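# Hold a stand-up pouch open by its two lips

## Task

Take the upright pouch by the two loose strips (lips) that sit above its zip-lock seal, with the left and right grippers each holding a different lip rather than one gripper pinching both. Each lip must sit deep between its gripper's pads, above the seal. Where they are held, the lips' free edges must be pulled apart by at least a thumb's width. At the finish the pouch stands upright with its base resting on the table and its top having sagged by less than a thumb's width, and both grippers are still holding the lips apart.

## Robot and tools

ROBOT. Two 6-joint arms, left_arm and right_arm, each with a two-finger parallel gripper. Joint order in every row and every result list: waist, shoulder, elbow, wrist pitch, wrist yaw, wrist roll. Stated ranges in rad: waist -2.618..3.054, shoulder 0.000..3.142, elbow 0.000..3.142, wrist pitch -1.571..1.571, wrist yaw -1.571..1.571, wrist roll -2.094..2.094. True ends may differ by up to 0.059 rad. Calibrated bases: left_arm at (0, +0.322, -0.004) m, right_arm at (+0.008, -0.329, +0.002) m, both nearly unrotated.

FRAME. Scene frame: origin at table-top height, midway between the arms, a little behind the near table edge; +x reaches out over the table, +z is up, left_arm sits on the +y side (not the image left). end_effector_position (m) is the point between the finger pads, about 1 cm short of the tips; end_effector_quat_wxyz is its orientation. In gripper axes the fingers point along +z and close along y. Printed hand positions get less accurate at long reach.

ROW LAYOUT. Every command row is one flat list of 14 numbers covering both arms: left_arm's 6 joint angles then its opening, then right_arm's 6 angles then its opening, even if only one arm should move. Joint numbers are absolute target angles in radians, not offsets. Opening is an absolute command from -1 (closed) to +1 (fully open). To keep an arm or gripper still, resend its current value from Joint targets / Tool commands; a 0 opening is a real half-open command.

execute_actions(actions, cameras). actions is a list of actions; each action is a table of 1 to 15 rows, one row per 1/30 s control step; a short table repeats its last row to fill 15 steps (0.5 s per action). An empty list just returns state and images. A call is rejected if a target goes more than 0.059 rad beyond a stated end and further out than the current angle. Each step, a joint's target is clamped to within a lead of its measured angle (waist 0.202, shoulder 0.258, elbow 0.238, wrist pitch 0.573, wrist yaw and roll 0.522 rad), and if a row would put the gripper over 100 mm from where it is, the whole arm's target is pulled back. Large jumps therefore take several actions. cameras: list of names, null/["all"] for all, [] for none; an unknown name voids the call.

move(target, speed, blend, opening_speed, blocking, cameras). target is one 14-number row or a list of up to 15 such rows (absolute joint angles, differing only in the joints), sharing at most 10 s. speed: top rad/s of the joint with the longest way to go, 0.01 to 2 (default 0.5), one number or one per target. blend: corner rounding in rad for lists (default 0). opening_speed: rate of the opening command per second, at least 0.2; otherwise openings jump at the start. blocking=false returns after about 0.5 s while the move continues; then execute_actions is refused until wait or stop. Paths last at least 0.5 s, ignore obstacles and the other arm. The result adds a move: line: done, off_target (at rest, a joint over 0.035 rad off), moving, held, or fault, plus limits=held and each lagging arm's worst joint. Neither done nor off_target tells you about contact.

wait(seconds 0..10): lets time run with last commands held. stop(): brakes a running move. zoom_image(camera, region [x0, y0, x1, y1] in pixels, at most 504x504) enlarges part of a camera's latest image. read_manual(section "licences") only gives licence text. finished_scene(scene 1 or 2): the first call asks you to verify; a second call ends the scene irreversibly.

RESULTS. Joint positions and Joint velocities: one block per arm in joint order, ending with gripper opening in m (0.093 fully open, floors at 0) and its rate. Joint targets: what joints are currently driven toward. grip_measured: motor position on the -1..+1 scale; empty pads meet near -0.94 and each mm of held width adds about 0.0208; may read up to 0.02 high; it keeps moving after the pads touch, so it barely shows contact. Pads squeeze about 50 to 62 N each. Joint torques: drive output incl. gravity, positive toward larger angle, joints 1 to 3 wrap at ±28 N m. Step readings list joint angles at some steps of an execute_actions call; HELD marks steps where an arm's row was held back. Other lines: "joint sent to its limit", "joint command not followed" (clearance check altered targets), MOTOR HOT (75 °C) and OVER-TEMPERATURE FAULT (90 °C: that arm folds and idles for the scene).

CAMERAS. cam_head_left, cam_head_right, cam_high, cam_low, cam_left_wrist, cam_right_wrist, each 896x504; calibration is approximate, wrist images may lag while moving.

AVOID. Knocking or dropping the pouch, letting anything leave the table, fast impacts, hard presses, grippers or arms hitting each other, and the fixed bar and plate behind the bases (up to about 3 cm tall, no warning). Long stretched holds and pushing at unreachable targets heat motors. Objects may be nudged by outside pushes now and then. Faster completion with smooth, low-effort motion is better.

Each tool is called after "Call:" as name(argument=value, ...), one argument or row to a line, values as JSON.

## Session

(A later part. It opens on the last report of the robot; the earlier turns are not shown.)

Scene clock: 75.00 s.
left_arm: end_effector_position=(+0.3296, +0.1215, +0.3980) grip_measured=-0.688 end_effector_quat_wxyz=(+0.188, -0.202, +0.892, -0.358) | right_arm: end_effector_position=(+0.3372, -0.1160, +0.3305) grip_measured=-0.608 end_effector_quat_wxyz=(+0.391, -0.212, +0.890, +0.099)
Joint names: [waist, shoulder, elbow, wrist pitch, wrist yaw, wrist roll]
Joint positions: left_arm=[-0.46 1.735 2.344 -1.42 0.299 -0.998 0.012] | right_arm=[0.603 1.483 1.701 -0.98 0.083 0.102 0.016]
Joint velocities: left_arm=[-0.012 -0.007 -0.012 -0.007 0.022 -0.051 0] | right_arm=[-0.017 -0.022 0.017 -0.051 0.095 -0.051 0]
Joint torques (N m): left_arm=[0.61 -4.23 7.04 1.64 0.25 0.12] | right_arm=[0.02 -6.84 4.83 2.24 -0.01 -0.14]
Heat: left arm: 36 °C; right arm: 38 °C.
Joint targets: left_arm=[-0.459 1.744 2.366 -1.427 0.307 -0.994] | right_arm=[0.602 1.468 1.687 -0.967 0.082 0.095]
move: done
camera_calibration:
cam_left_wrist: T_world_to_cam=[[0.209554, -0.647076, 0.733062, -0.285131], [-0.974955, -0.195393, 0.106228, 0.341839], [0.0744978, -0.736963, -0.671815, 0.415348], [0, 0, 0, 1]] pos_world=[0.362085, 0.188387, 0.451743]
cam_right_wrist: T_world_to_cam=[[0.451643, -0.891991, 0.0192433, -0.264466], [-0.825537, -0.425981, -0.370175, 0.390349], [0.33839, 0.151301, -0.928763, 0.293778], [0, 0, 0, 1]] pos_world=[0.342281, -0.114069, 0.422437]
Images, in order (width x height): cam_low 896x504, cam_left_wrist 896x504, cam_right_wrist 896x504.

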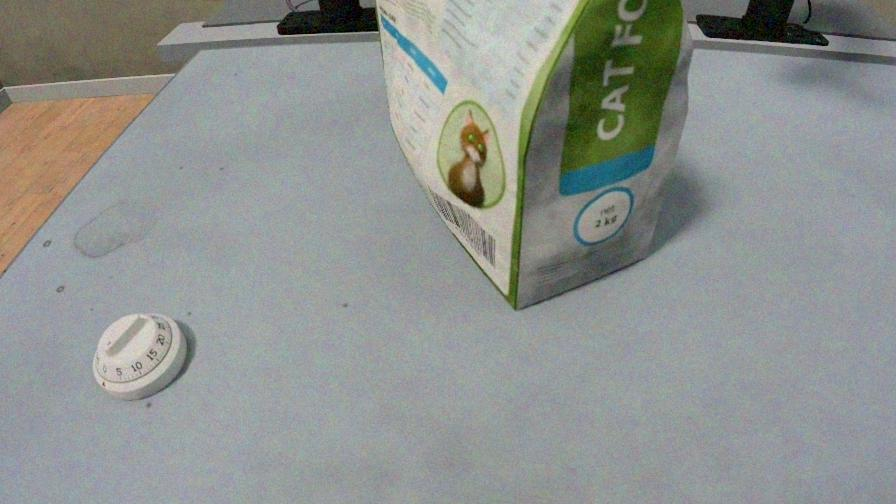

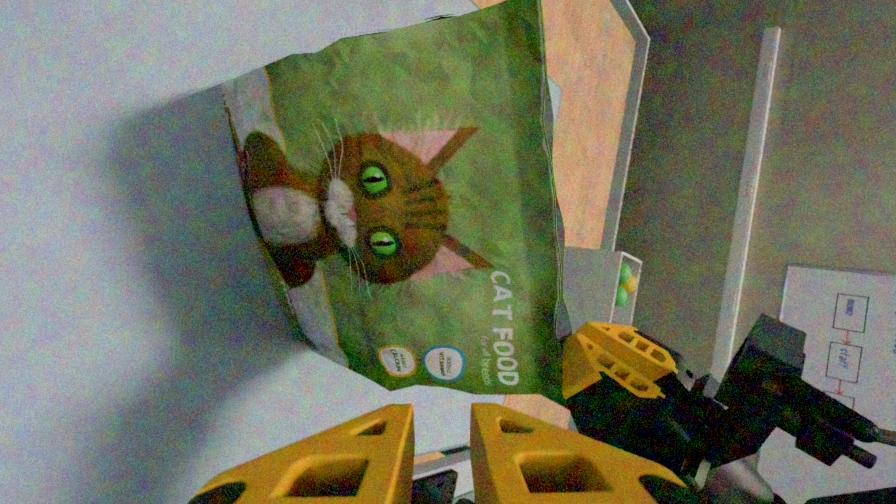

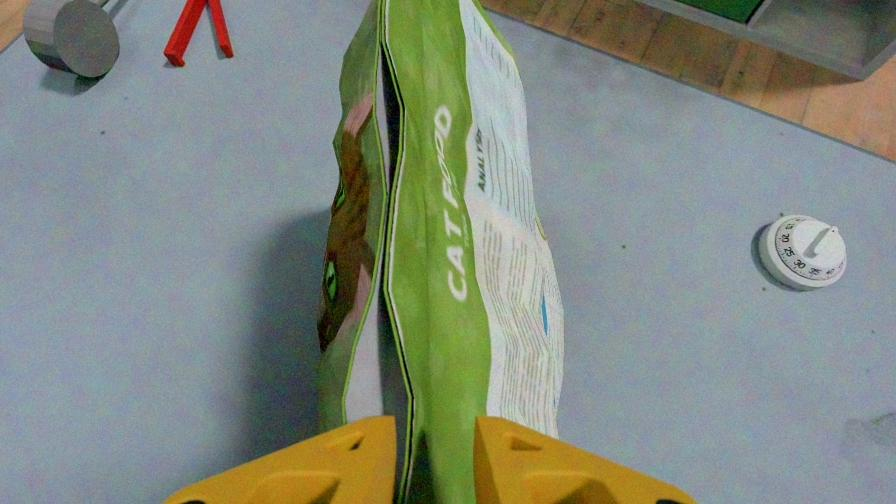

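Call:
move(
  target=[-0.459,1.744,2.366,-1.427,0.307,-0.994,-0.69,0.606,1.427,1.552,-0.873,0.084,0.098,-0.61],
  speed=0.2,
  cameras=["cam_left_wrist","cam_right_wrist","cam_low"],
)

Call:
zoom_image(
  camera="cam_right_wrist",
  region=[300, 200, 600, 504],
)

Call:
zoom_image(
  camera="cam_left_wrist",
  region=[450, 250, 700, 500],
)

Scene clock: 78.80 s.
left_arm: end_effector_position=(+0.3296, +0.1215, +0.3980) grip_measured=-0.688 end_effector_quat_wxyz=(+0.188, -0.202, +0.892, -0.358) | right_arm: end_effector_position=(+0.3368, -0.1162, +0.3119) grip_measured=-0.608 end_effector_quat_wxyz=(+0.398, -0.211, +0.887, +0.102)
Joint names: [waist, shoulder, elbow, wrist pitch, wrist yaw, wrist roll]
Joint positions: left_arm=[-0.46 1.735 2.344 -1.42 0.299 -0.998 0.012] | right_arm=[0.603 1.438 1.569 -0.879 0.082 0.102 0.016]
Joint velocities: left_arm=[-0.017 -0.002 -0.007 0.022 -0.007 -0.037 0.001] | right_arm=[-0.027 0.007 -0.002 0.037 -0.007 -0.007 -0.001]
Joint torques (N m): left_arm=[0.66 -4.19 6.94 1.62 0.24 0.12] | right_arm=[0.28 -6.26 4.78 2.21 0.08 -0.18]
Heat: left arm: 37 °C; right arm: 38 °C.
Joint targets: left_arm=[-0.459 1.744 2.366 -1.427 0.307 -0.994] | right_arm=[0.606 1.427 1.552 -0.873 0.084 0.098]
move: done
camera_calibration:
cam_left_wrist: T_world_to_cam=[[0.209554, -0.647076, 0.733062, -0.285131], [-0.974955, -0.195393, 0.106228, 0.341839], [0.0744978, -0.736963, -0.671815, 0.415348], [0, 0, 0, 1]] pos_world=[0.362085, 0.188387, 0.451743]
cam_right_wrist: T_world_to_cam=[[0.452044, -0.891837, 0.0168181, -0.263552], [-0.820854, -0.423295, -0.383433, 0.385937], [0.349078, 0.159523, -0.923416, 0.272352], [0, 0, 0, 1]] pos_world=[0.340862, -0.115127, 0.403908]
Images, in order (width x height): cam_low 896x504, cam_left_wrist 896x504, cam_right_wrist 896x504.

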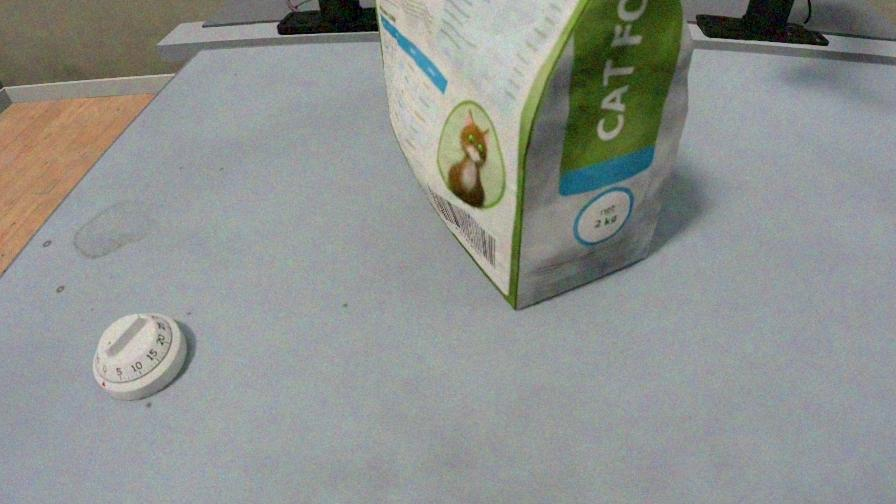

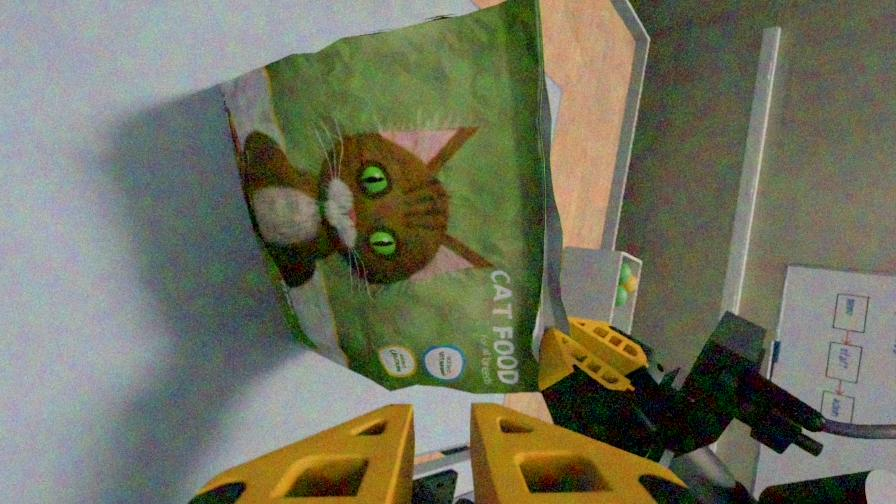

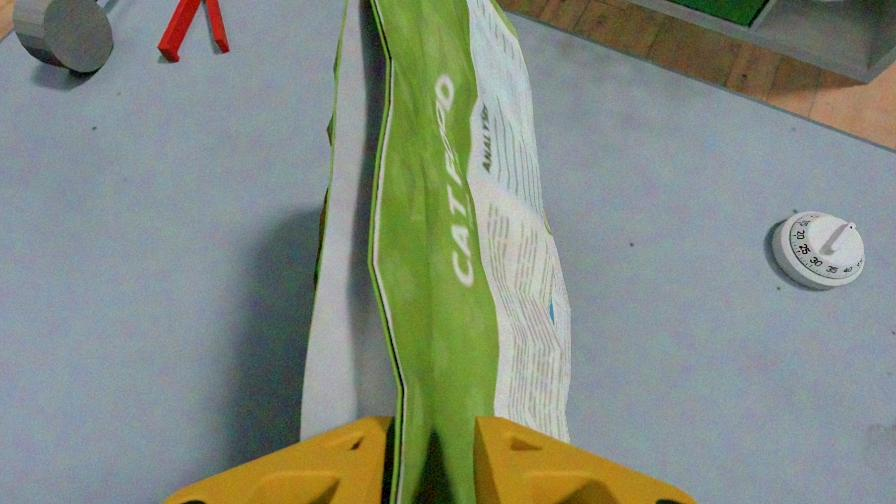

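Scaled by 1.658 from the camera's 896x504 image, which has a finer 1280x720 frame.

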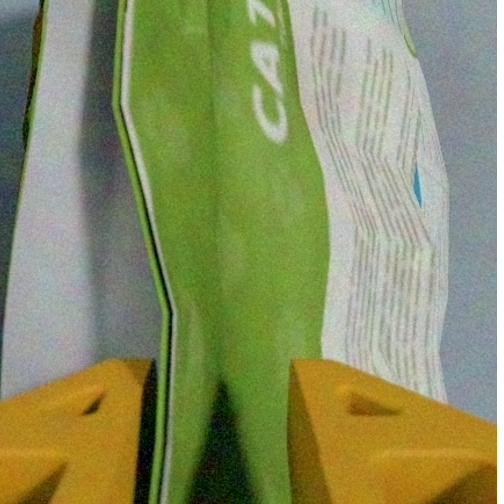

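Scaled by 2.016 from the camera's 896x504 image, which has a finer 1280x720 frame.

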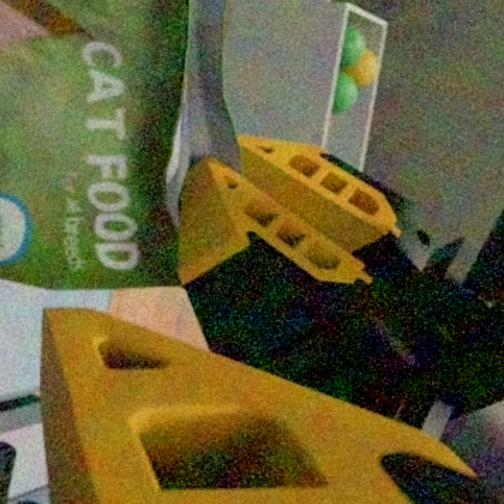

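Call:
move(
  target=[-0.459,1.744,2.366,-1.427,0.307,-0.994,-0.69,0.607,1.414,1.516,-0.846,0.084,0.098,-0.61],
  speed=0.2,
  cameras=[],
)

Call:
move(
  target=[-0.459,1.744,2.366,-1.427,0.307,-0.994,-0.69,0.607,1.414,1.516,-0.846,0.084,0.098,-1],
  opening_speed=0.3,
)

Call:
zoom_image(
  camera="cam_right_wrist",
  region=[250, 0, 700, 504],
)

Call:
zoom_image(
  camera="cam_left_wrist",
  region=[450, 0, 700, 500],
)

Scene clock: 83.73 s.
left_arm: end_effector_position=(+0.3296, +0.1215, +0.3980) grip_measured=-0.688 end_effector_quat_wxyz=(+0.188, -0.202, +0.892, -0.358) | right_arm: end_effector_position=(+0.3366, -0.1164, +0.3088) grip_measured=-0.608 end_effector_quat_wxyz=(+0.403, -0.210, +0.885, +0.104)
Joint names: [waist, shoulder, elbow, wrist pitch, wrist yaw, wrist roll]
Joint positions: left_arm=[-0.46 1.735 2.344 -1.42 0.299 -0.998 0.012] | right_arm=[0.603 1.423 1.535 -0.848 0.082 0.102 0.016]
Joint velocities: left_arm=[-0.002 -0.002 -0.002 -0.007 -0.051 -0.022 0] | right_arm=[-0.007 -0.012 -0.012 -0.022 -0.007 -0.051 -0.001]
Joint torques (N m): left_arm=[0.7 -4.29 7.01 1.63 0.24 0.11] | right_arm=[0.39 -6 4.88 2.15 0.02 -0.15]
Heat: left arm: 37 °C; right arm: 38 °C.
Joint targets: left_arm=[-0.459 1.744 2.366 -1.427 0.307 -0.994] | right_arm=[0.607 1.414 1.516 -0.846 0.084 0.098]
move: done
No camera images: "cameras" was empty.

Scene clock: 85.23 s.
left_arm: end_effector_position=(+0.3296, +0.1215, +0.3980) grip_measured=-0.688 end_effector_quat_wxyz=(+0.188, -0.202, +0.892, -0.358) | right_arm: end_effector_position=(+0.3367, -0.1164, +0.3089) grip_measured=-0.975 end_effector_quat_wxyz=(+0.403, -0.210, +0.885, +0.104)
Joint names: [waist, shoulder, elbow, wrist pitch, wrist yaw, wrist roll]
Joint positions: left_arm=[-0.46 1.735 2.344 -1.42 0.299 -0.998 0.012] | right_arm=[0.603 1.423 1.535 -0.848 0.082 0.102 0]
Joint velocities: left_arm=[-0.012 0.002 -0.007 0.007 -0.022 0.007 0] | right_arm=[-0.027 -0.002 -0.012 -0.007 -0.022 -0.095 0]
Joint torques (N m): left_arm=[0.66 -4.34 6.9 1.63 0.25 0.1] | right_arm=[0.43 -6.01 4.78 2.16 0.04 -0.14]
Heat: left arm: 37 °C; right arm: 38 °C.
Joint targets: left_arm=[-0.459 1.744 2.366 -1.427 0.307 -0.994] | right_arm=[0.607 1.414 1.516 -0.846 0.084 0.098]
move: done
camera_calibration:
cam_left_wrist: T_world_to_cam=[[0.209554, -0.647076, 0.733062, -0.285131], [-0.974955, -0.195393, 0.106228, 0.341839], [0.0744978, -0.736963, -0.671815, 0.415348], [0, 0, 0, 1]] pos_world=[0.362085, 0.188387, 0.451743]
cam_right_wrist: T_world_to_cam=[[0.451972, -0.891902, 0.0152049, -0.263038], [-0.816896, -0.42069, -0.394589, 0.387029], [0.358331, 0.165922, -0.918732, 0.265856], [0, 0, 0, 1]] pos_world=[0.339784, -0.115897, 0.400968]

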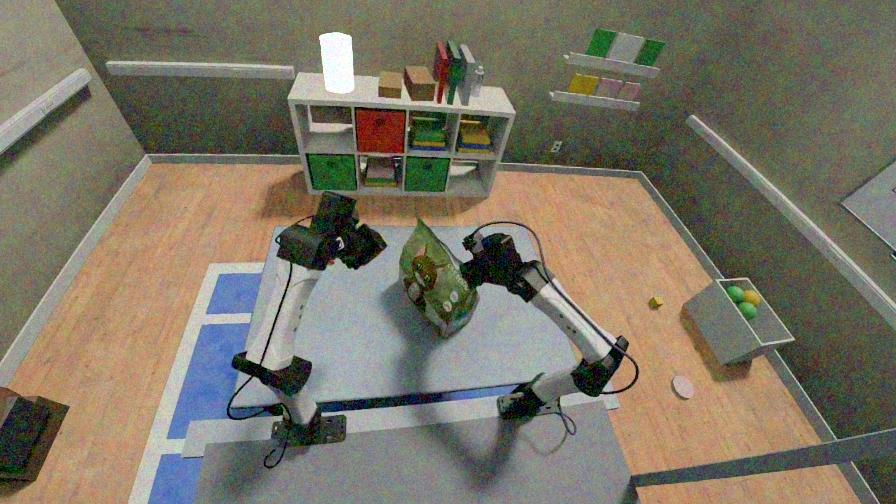

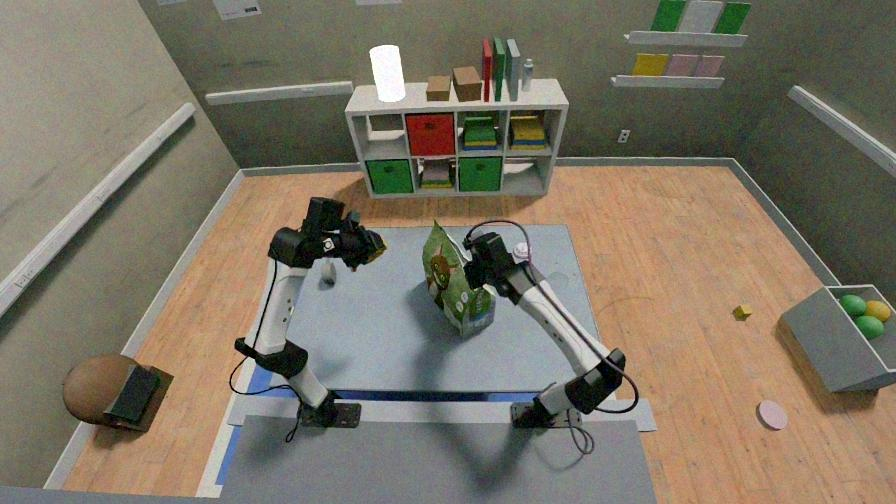

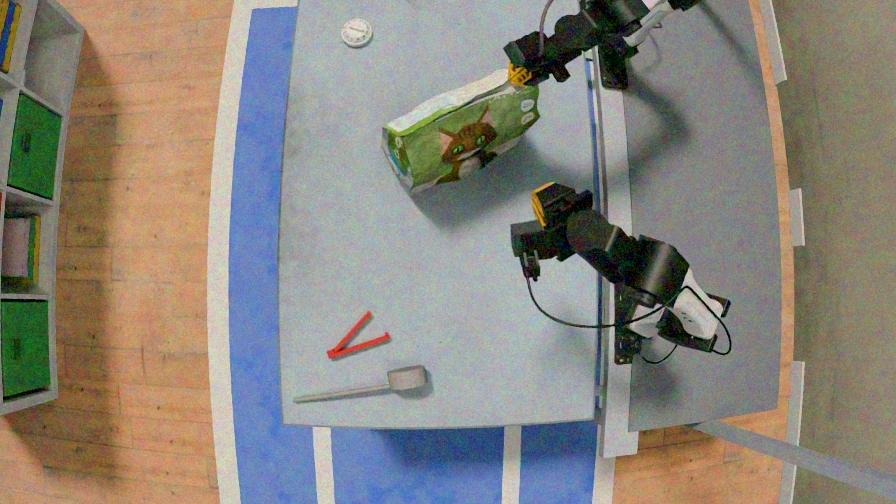

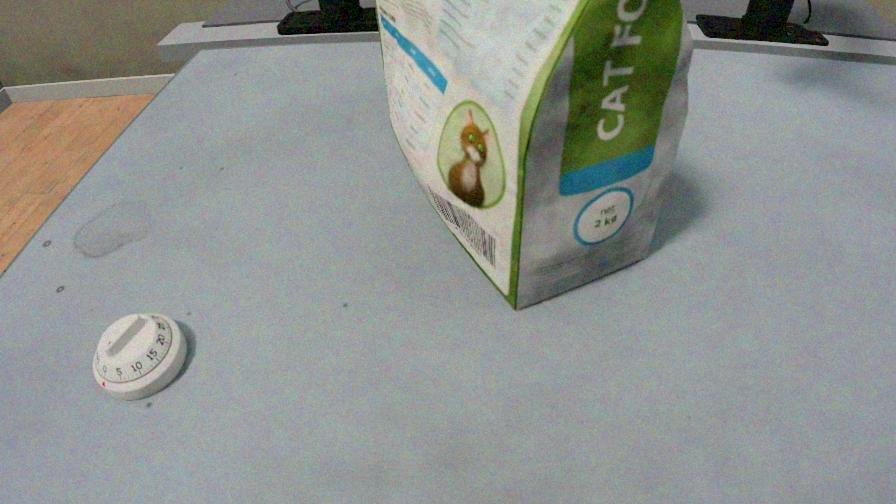

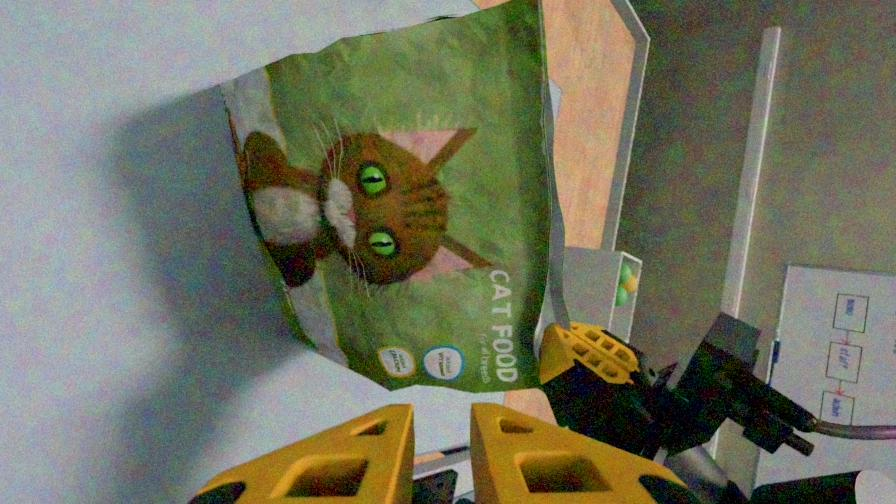

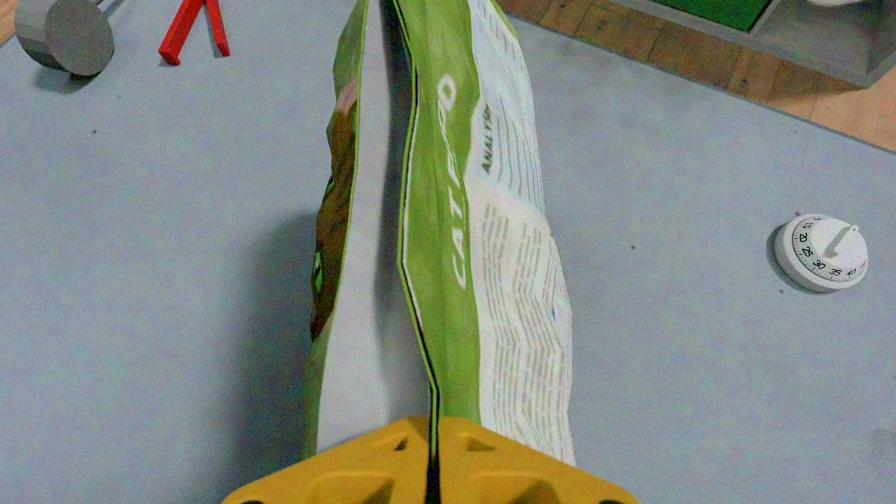

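Scaled by 1.000.

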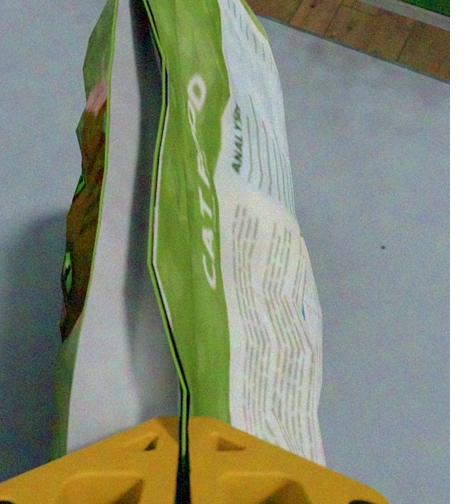

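Scaled by 1.008 from the camera's 896x504 image, which has a finer 1280x720 frame.

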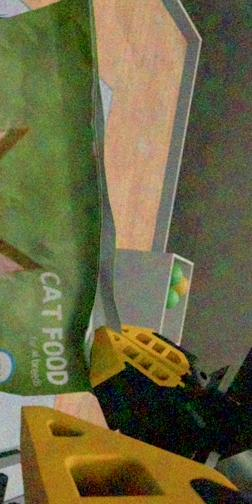

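Call:
move(
  target=[-0.877,2.145,2.515,-1.012,-0.276,-0.900,-0.65,0.607,1.414,1.516,-0.846,0.084,0.098,-1],
  speed=0.25,
)

Call:
zoom_image(
  camera="cam_right_wrist",
  region=[150, 0, 600, 504],
)

Call:
zoom_image(
  camera="cam_left_wrist",
  region=[250, 150, 650, 504],
)

Scene clock: 135.37 s.
left_arm: end_effector_position=(+0.3948, -0.0569, +0.3408) grip_measured=-0.652 end_effector_quat_wxyz=(+0.371, -0.085, +0.886, -0.265) | right_arm: end_effector_position=(+0.3367, -0.1164, +0.3089) grip_measured=-0.975 end_effector_quat_wxyz=(+0.403, -0.210, +0.885, +0.104)
Joint names: [waist, shoulder, elbow, wrist pitch, wrist yaw, wrist roll]
Joint positions: left_arm=[-0.875 2.132 2.487 -1.029 -0.269 -0.905 0.014] | right_arm=[0.603 1.423 1.535 -0.848 0.082 0.102 0]
Joint velocities: left_arm=[0.022 -0.012 -0.002 0.037 -0.007 0.037 0] | right_arm=[-0.012 -0.002 -0.012 0.007 0.037 0.022 0]
Joint torques (N m): left_arm=[0.44 -7.46 8.62 2.03 -0.16 0.07] | right_arm=[0.36 -5.98 4.79 2.17 0.07 -0.15]
Heat: left arm: 39 °C; right arm: 37 °C.
Joint targets: left_arm=[-0.877 2.145 2.515 -1.012 -0.276 -0.900] | right_arm=[0.607 1.414 1.516 -0.846 0.084 0.098]
move: done
camera_calibration:
cam_left_wrist: T_world_to_cam=[[-0.0680941, -0.833524, 0.548271, -0.210311], [-0.942406, -0.126638, -0.30957, 0.509413], [0.327466, -0.537773, -0.776895, 0.187847], [0, 0, 0, 1]] pos_world=[0.40424, -0.00976883, 0.418943]
cam_right_wrist: T_world_to_cam=[[0.451972, -0.891902, 0.0152049, -0.263038], [-0.816896, -0.42069, -0.394589, 0.387029], [0.358331, 0.165922, -0.918732, 0.265856], [0, 0, 0, 1]] pos_world=[0.339784, -0.115897, 0.400968]

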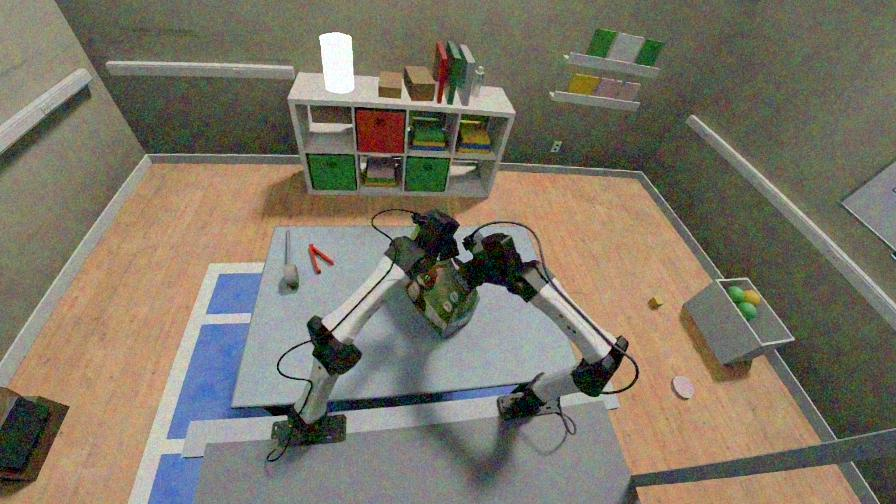

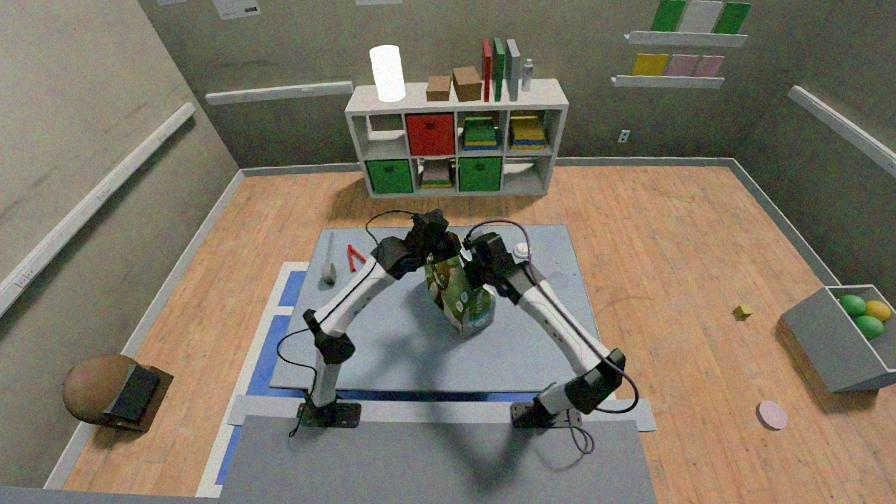

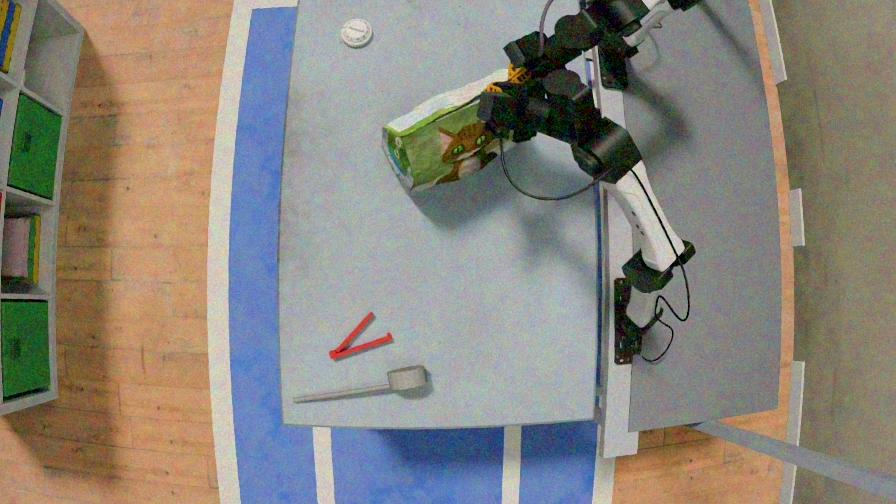

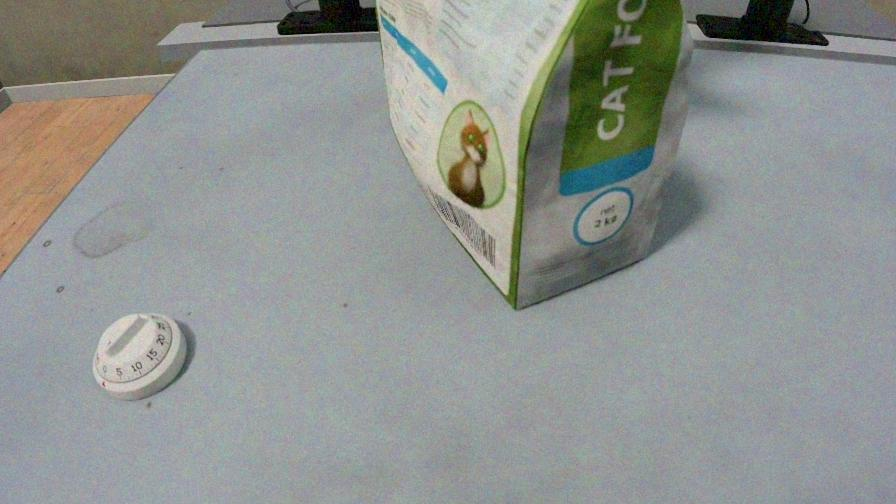

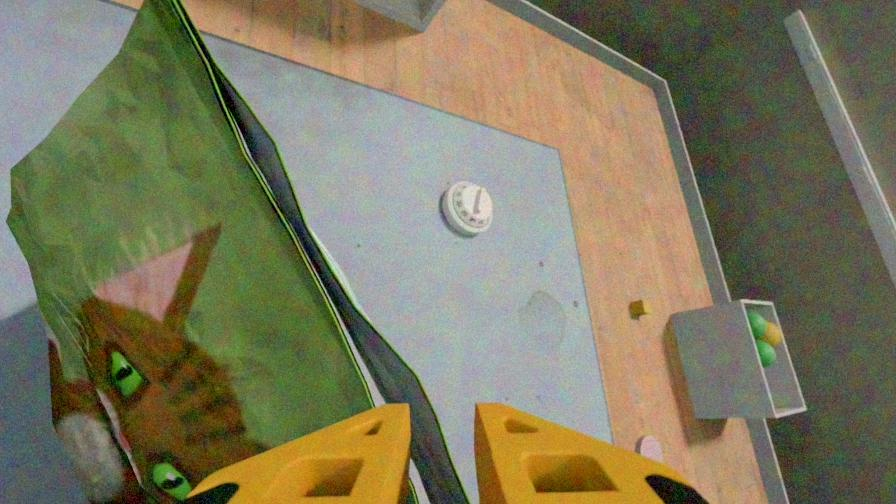

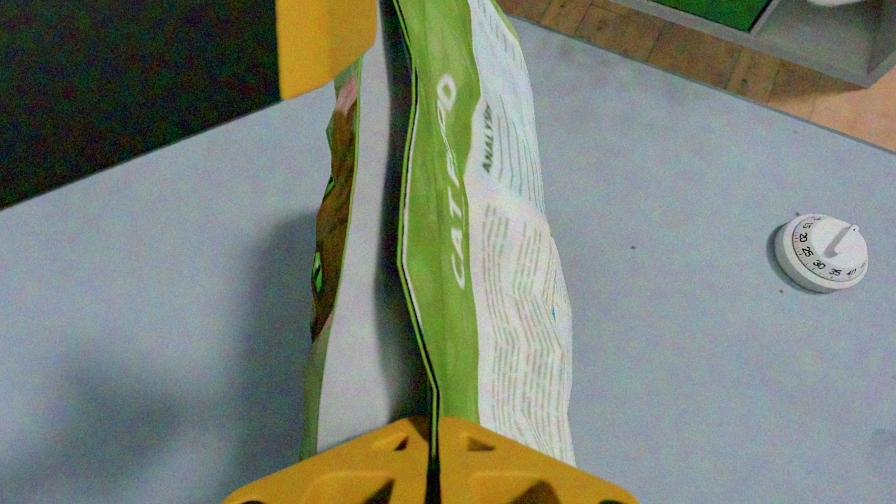

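Scaled by 1.000.

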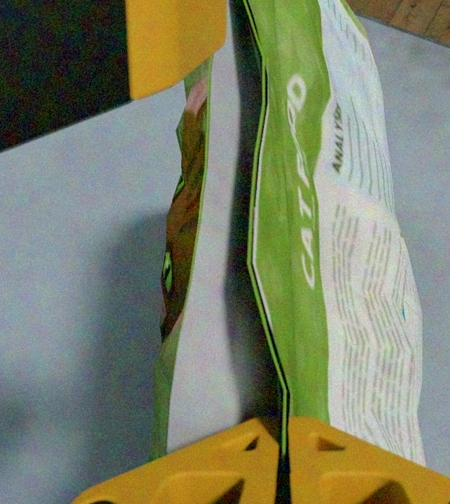

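Scaled by 1.260 from the camera's 896x504 image, which has a finer 1280x720 frame.

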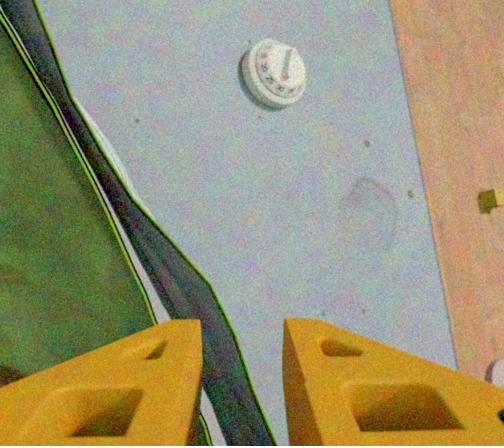

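Call:
move(
  target=[-0.878,1.990,2.153,-0.788,-0.276,-0.900,-0.65,0.607,1.414,1.516,-0.846,0.084,0.098,-1],
  speed=0.2,
  cameras=["cam_left_wrist","cam_right_wrist"],
)

Call:
zoom_image(
  camera="cam_left_wrist",
  region=[250, 150, 650, 504],
)

Call:
zoom_image(
  camera="cam_right_wrist",
  region=[250, 0, 550, 250],
)

Scene clock: 160.90 s.
left_arm: end_effector_position=(+0.3981, -0.0595, +0.3152) grip_measured=-0.652 end_effector_quat_wxyz=(+0.381, -0.088, +0.878, -0.275) | right_arm: end_effector_position=(+0.3366, -0.1164, +0.3088) grip_measured=-0.975 end_effector_quat_wxyz=(+0.402, -0.210, +0.885, +0.104)
Joint names: [waist, shoulder, elbow, wrist pitch, wrist yaw, wrist roll]
Joint positions: left_arm=[-0.875 2.02 2.167 -0.788 -0.275 -0.904 0.014] | right_arm=[0.603 1.423 1.535 -0.848 0.082 0.102 0]
Joint velocities: left_arm=[-0.002 -0.007 -0.002 -0.037 -0.022 0.007 0] | right_arm=[-0.012 -0.017 -0.002 -0.037 0.007 -0.051 0]
Joint torques (N m): left_arm=[0.5 -10.69 5.61 1.88 -0.12 0.1] | right_arm=[0.38 -5.91 4.66 2.2 0.05 -0.15]
Heat: left arm: 40 °C; right arm: 37 °C.
Joint targets: left_arm=[-0.878 1.990 2.153 -0.788 -0.276 -0.900] | right_arm=[0.607 1.414 1.516 -0.846 0.084 0.098]
move: done
camera_calibration:
cam_left_wrist: T_world_to_cam=[[-0.0775677, -0.821637, 0.564709, -0.198943], [-0.933932, -0.138356, -0.329588, 0.506527], [0.348932, -0.552965, -0.756621, 0.149591], [0, 0, 0, 1]] pos_world=[0.405433, -0.0106591, 0.392474]
cam_right_wrist: T_world_to_cam=[[0.451976, -0.891899, 0.0153057, -0.263085], [-0.817147, -0.420855, -0.393893, 0.386714], [0.357754, 0.165523, -0.919029, 0.266015], [0, 0, 0, 1]] pos_world=[0.339742, -0.115926, 0.400826]
Images, in order (width x height): cam_left_wrist 896x504, cam_right_wrist 896x504.

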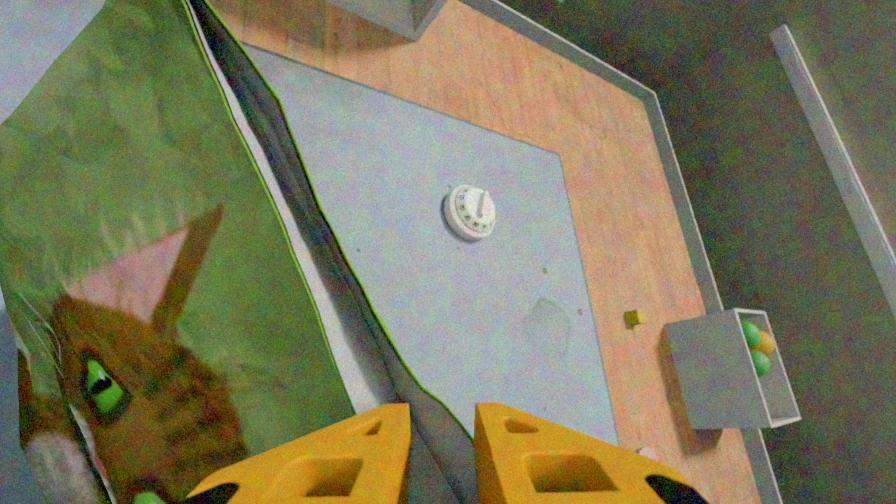

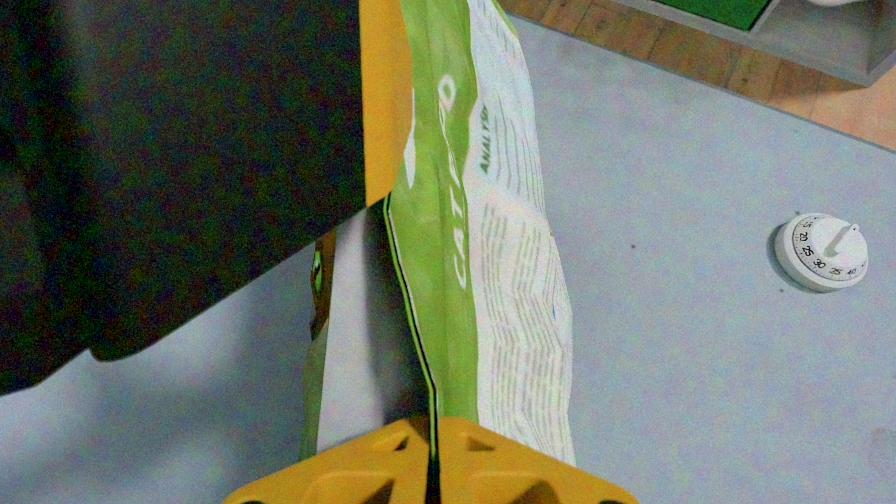

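Scaled by 1.260 from the camera's 896x504 image, which has a finer 1280x720 frame.

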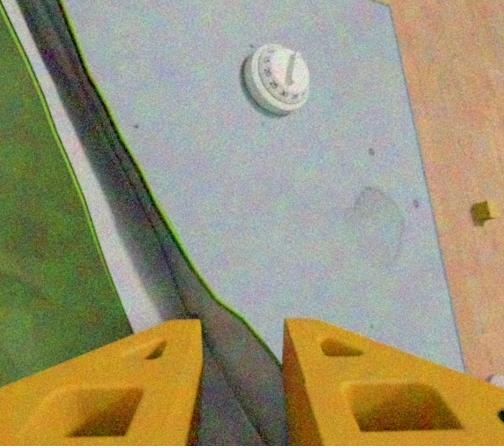

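Scaled by 1.680 from the camera's 896x504 image, which has a finer 1280x720 frame.

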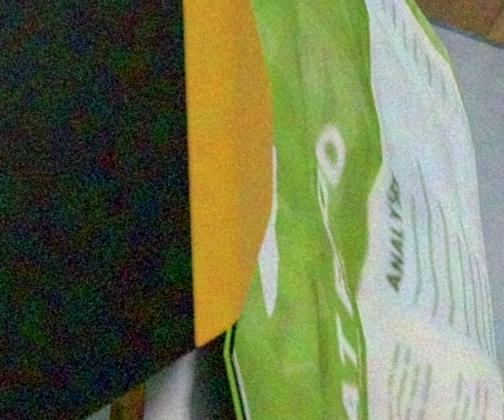

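Call:
move(
  target=[-0.874,1.932,1.995,-0.686,-0.276,-0.900,-0.65,0.607,1.414,1.516,-0.846,0.084,0.098,-1],
  speed=0.12,
  cameras=["cam_left_wrist","cam_right_wrist","cam_low","cam_high"],
)

Call:
zoom_image(
  camera="cam_left_wrist",
  region=[250, 150, 650, 504],
)

Call:
zoom_image(
  camera="cam_right_wrist",
  region=[250, 0, 550, 350],
)

Scene clock: 169.33 s.
left_arm: end_effector_position=(+0.3962, -0.0571, +0.3054) grip_measured=-0.652 end_effector_quat_wxyz=(+0.389, -0.090, +0.871, -0.284) | right_arm: end_effector_position=(+0.3359, -0.1169, +0.3059) grip_measured=-0.975 end_effector_quat_wxyz=(+0.399, -0.211, +0.887, +0.102)
Joint names: [waist, shoulder, elbow, wrist pitch, wrist yaw, wrist roll]
Joint positions: left_arm=[-0.875 1.958 2.013 -0.667 -0.277 -0.904 0.014] | right_arm=[0.603 1.423 1.529 -0.851 0.082 0.102 0]
Joint velocities: left_arm=[-0.017 -0.007 -0.012 0.051 0.051 -0.007 0] | right_arm=[0.007 0.007 -0.002 0.022 -0.007 0.007 0]
Joint torques (N m): left_arm=[0.72 -10.09 5.63 1.7 -0.12 0.09] | right_arm=[0.31 -5.96 5.24 2.18 0.05 -0.14]
Heat: left arm: 40 °C; right arm: 37 °C.
Joint targets: left_arm=[-0.874 1.932 1.995 -0.686 -0.276 -0.900] | right_arm=[0.607 1.414 1.516 -0.846 0.084 0.098]
move: done
camera_calibration:
cam_left_wrist: T_world_to_cam=[[-0.0874917, -0.809765, 0.580195, -0.19164], [-0.927149, -0.146823, -0.344729, 0.503266], [0.364335, -0.568088, -0.737927, 0.131557], [0, 0, 0, 1]] pos_world=[0.401905, -0.00655651, 0.381758]
cam_right_wrist: T_world_to_cam=[[0.452024, -0.891855, 0.0164149, -0.263524], [-0.819875, -0.422651, -0.386227, 0.383198], [0.351396, 0.161126, -0.922258, 0.266305], [0, 0, 0, 1]] pos_world=[0.339715, -0.115974, 0.397929]
Images, in order (width x height): cam_high 896x504, cam_low 896x504, cam_left_wrist 896x504, cam_right_wrist 896x504.

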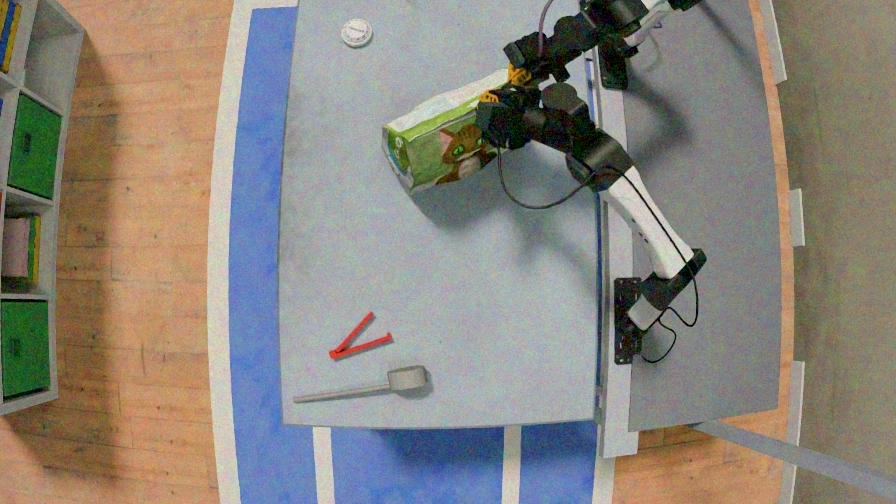

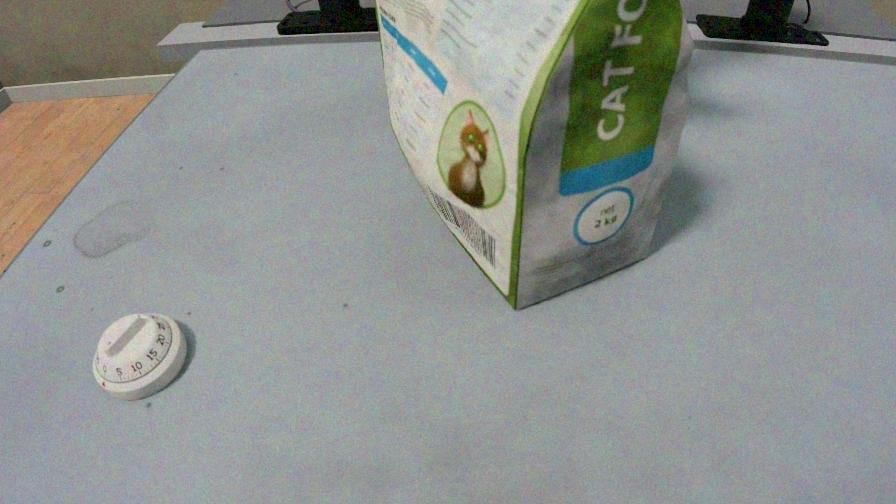

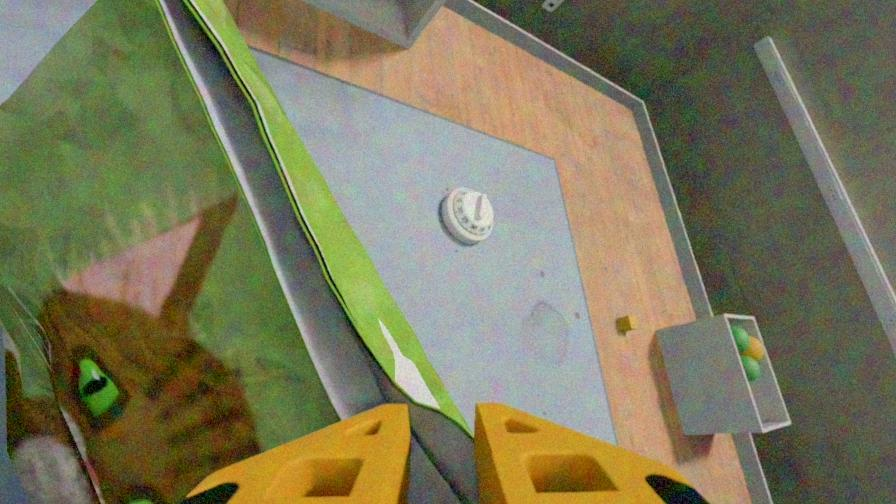

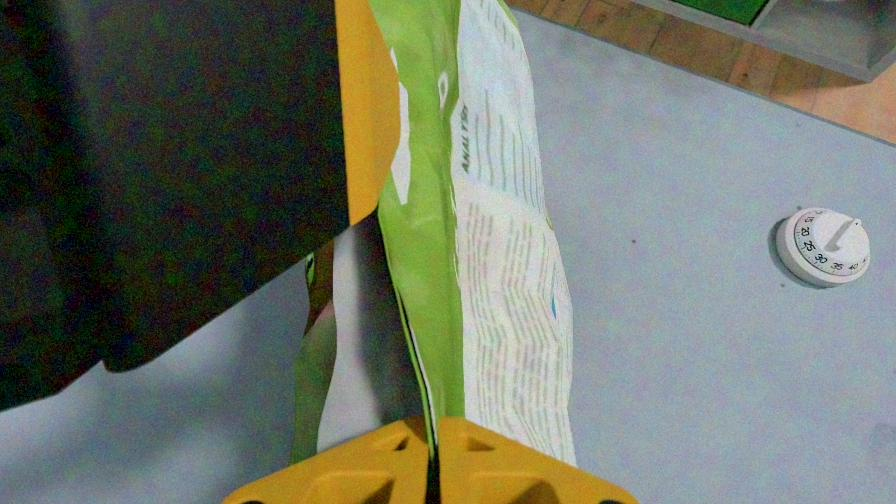

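Scaled by 1.260 from the camera's 896x504 image, which has a finer 1280x720 frame.

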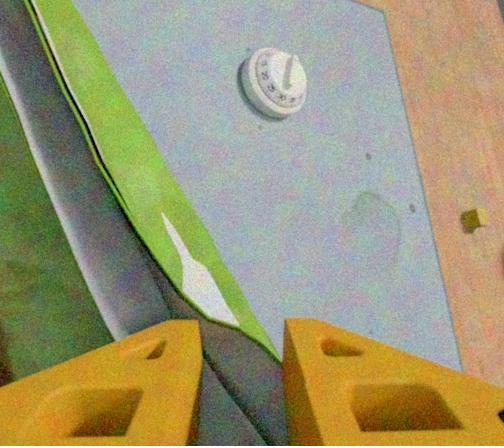

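Scaled by 1.440 from the camera's 896x504 image, which has a finer 1280x720 frame.

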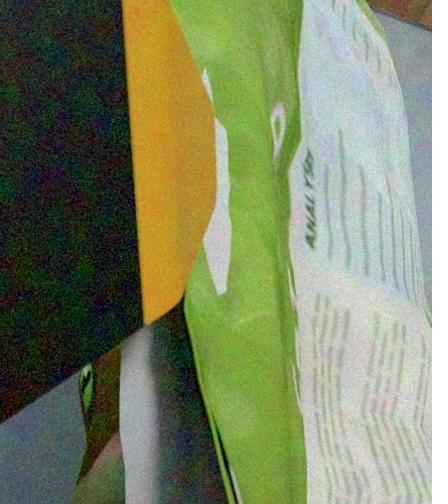

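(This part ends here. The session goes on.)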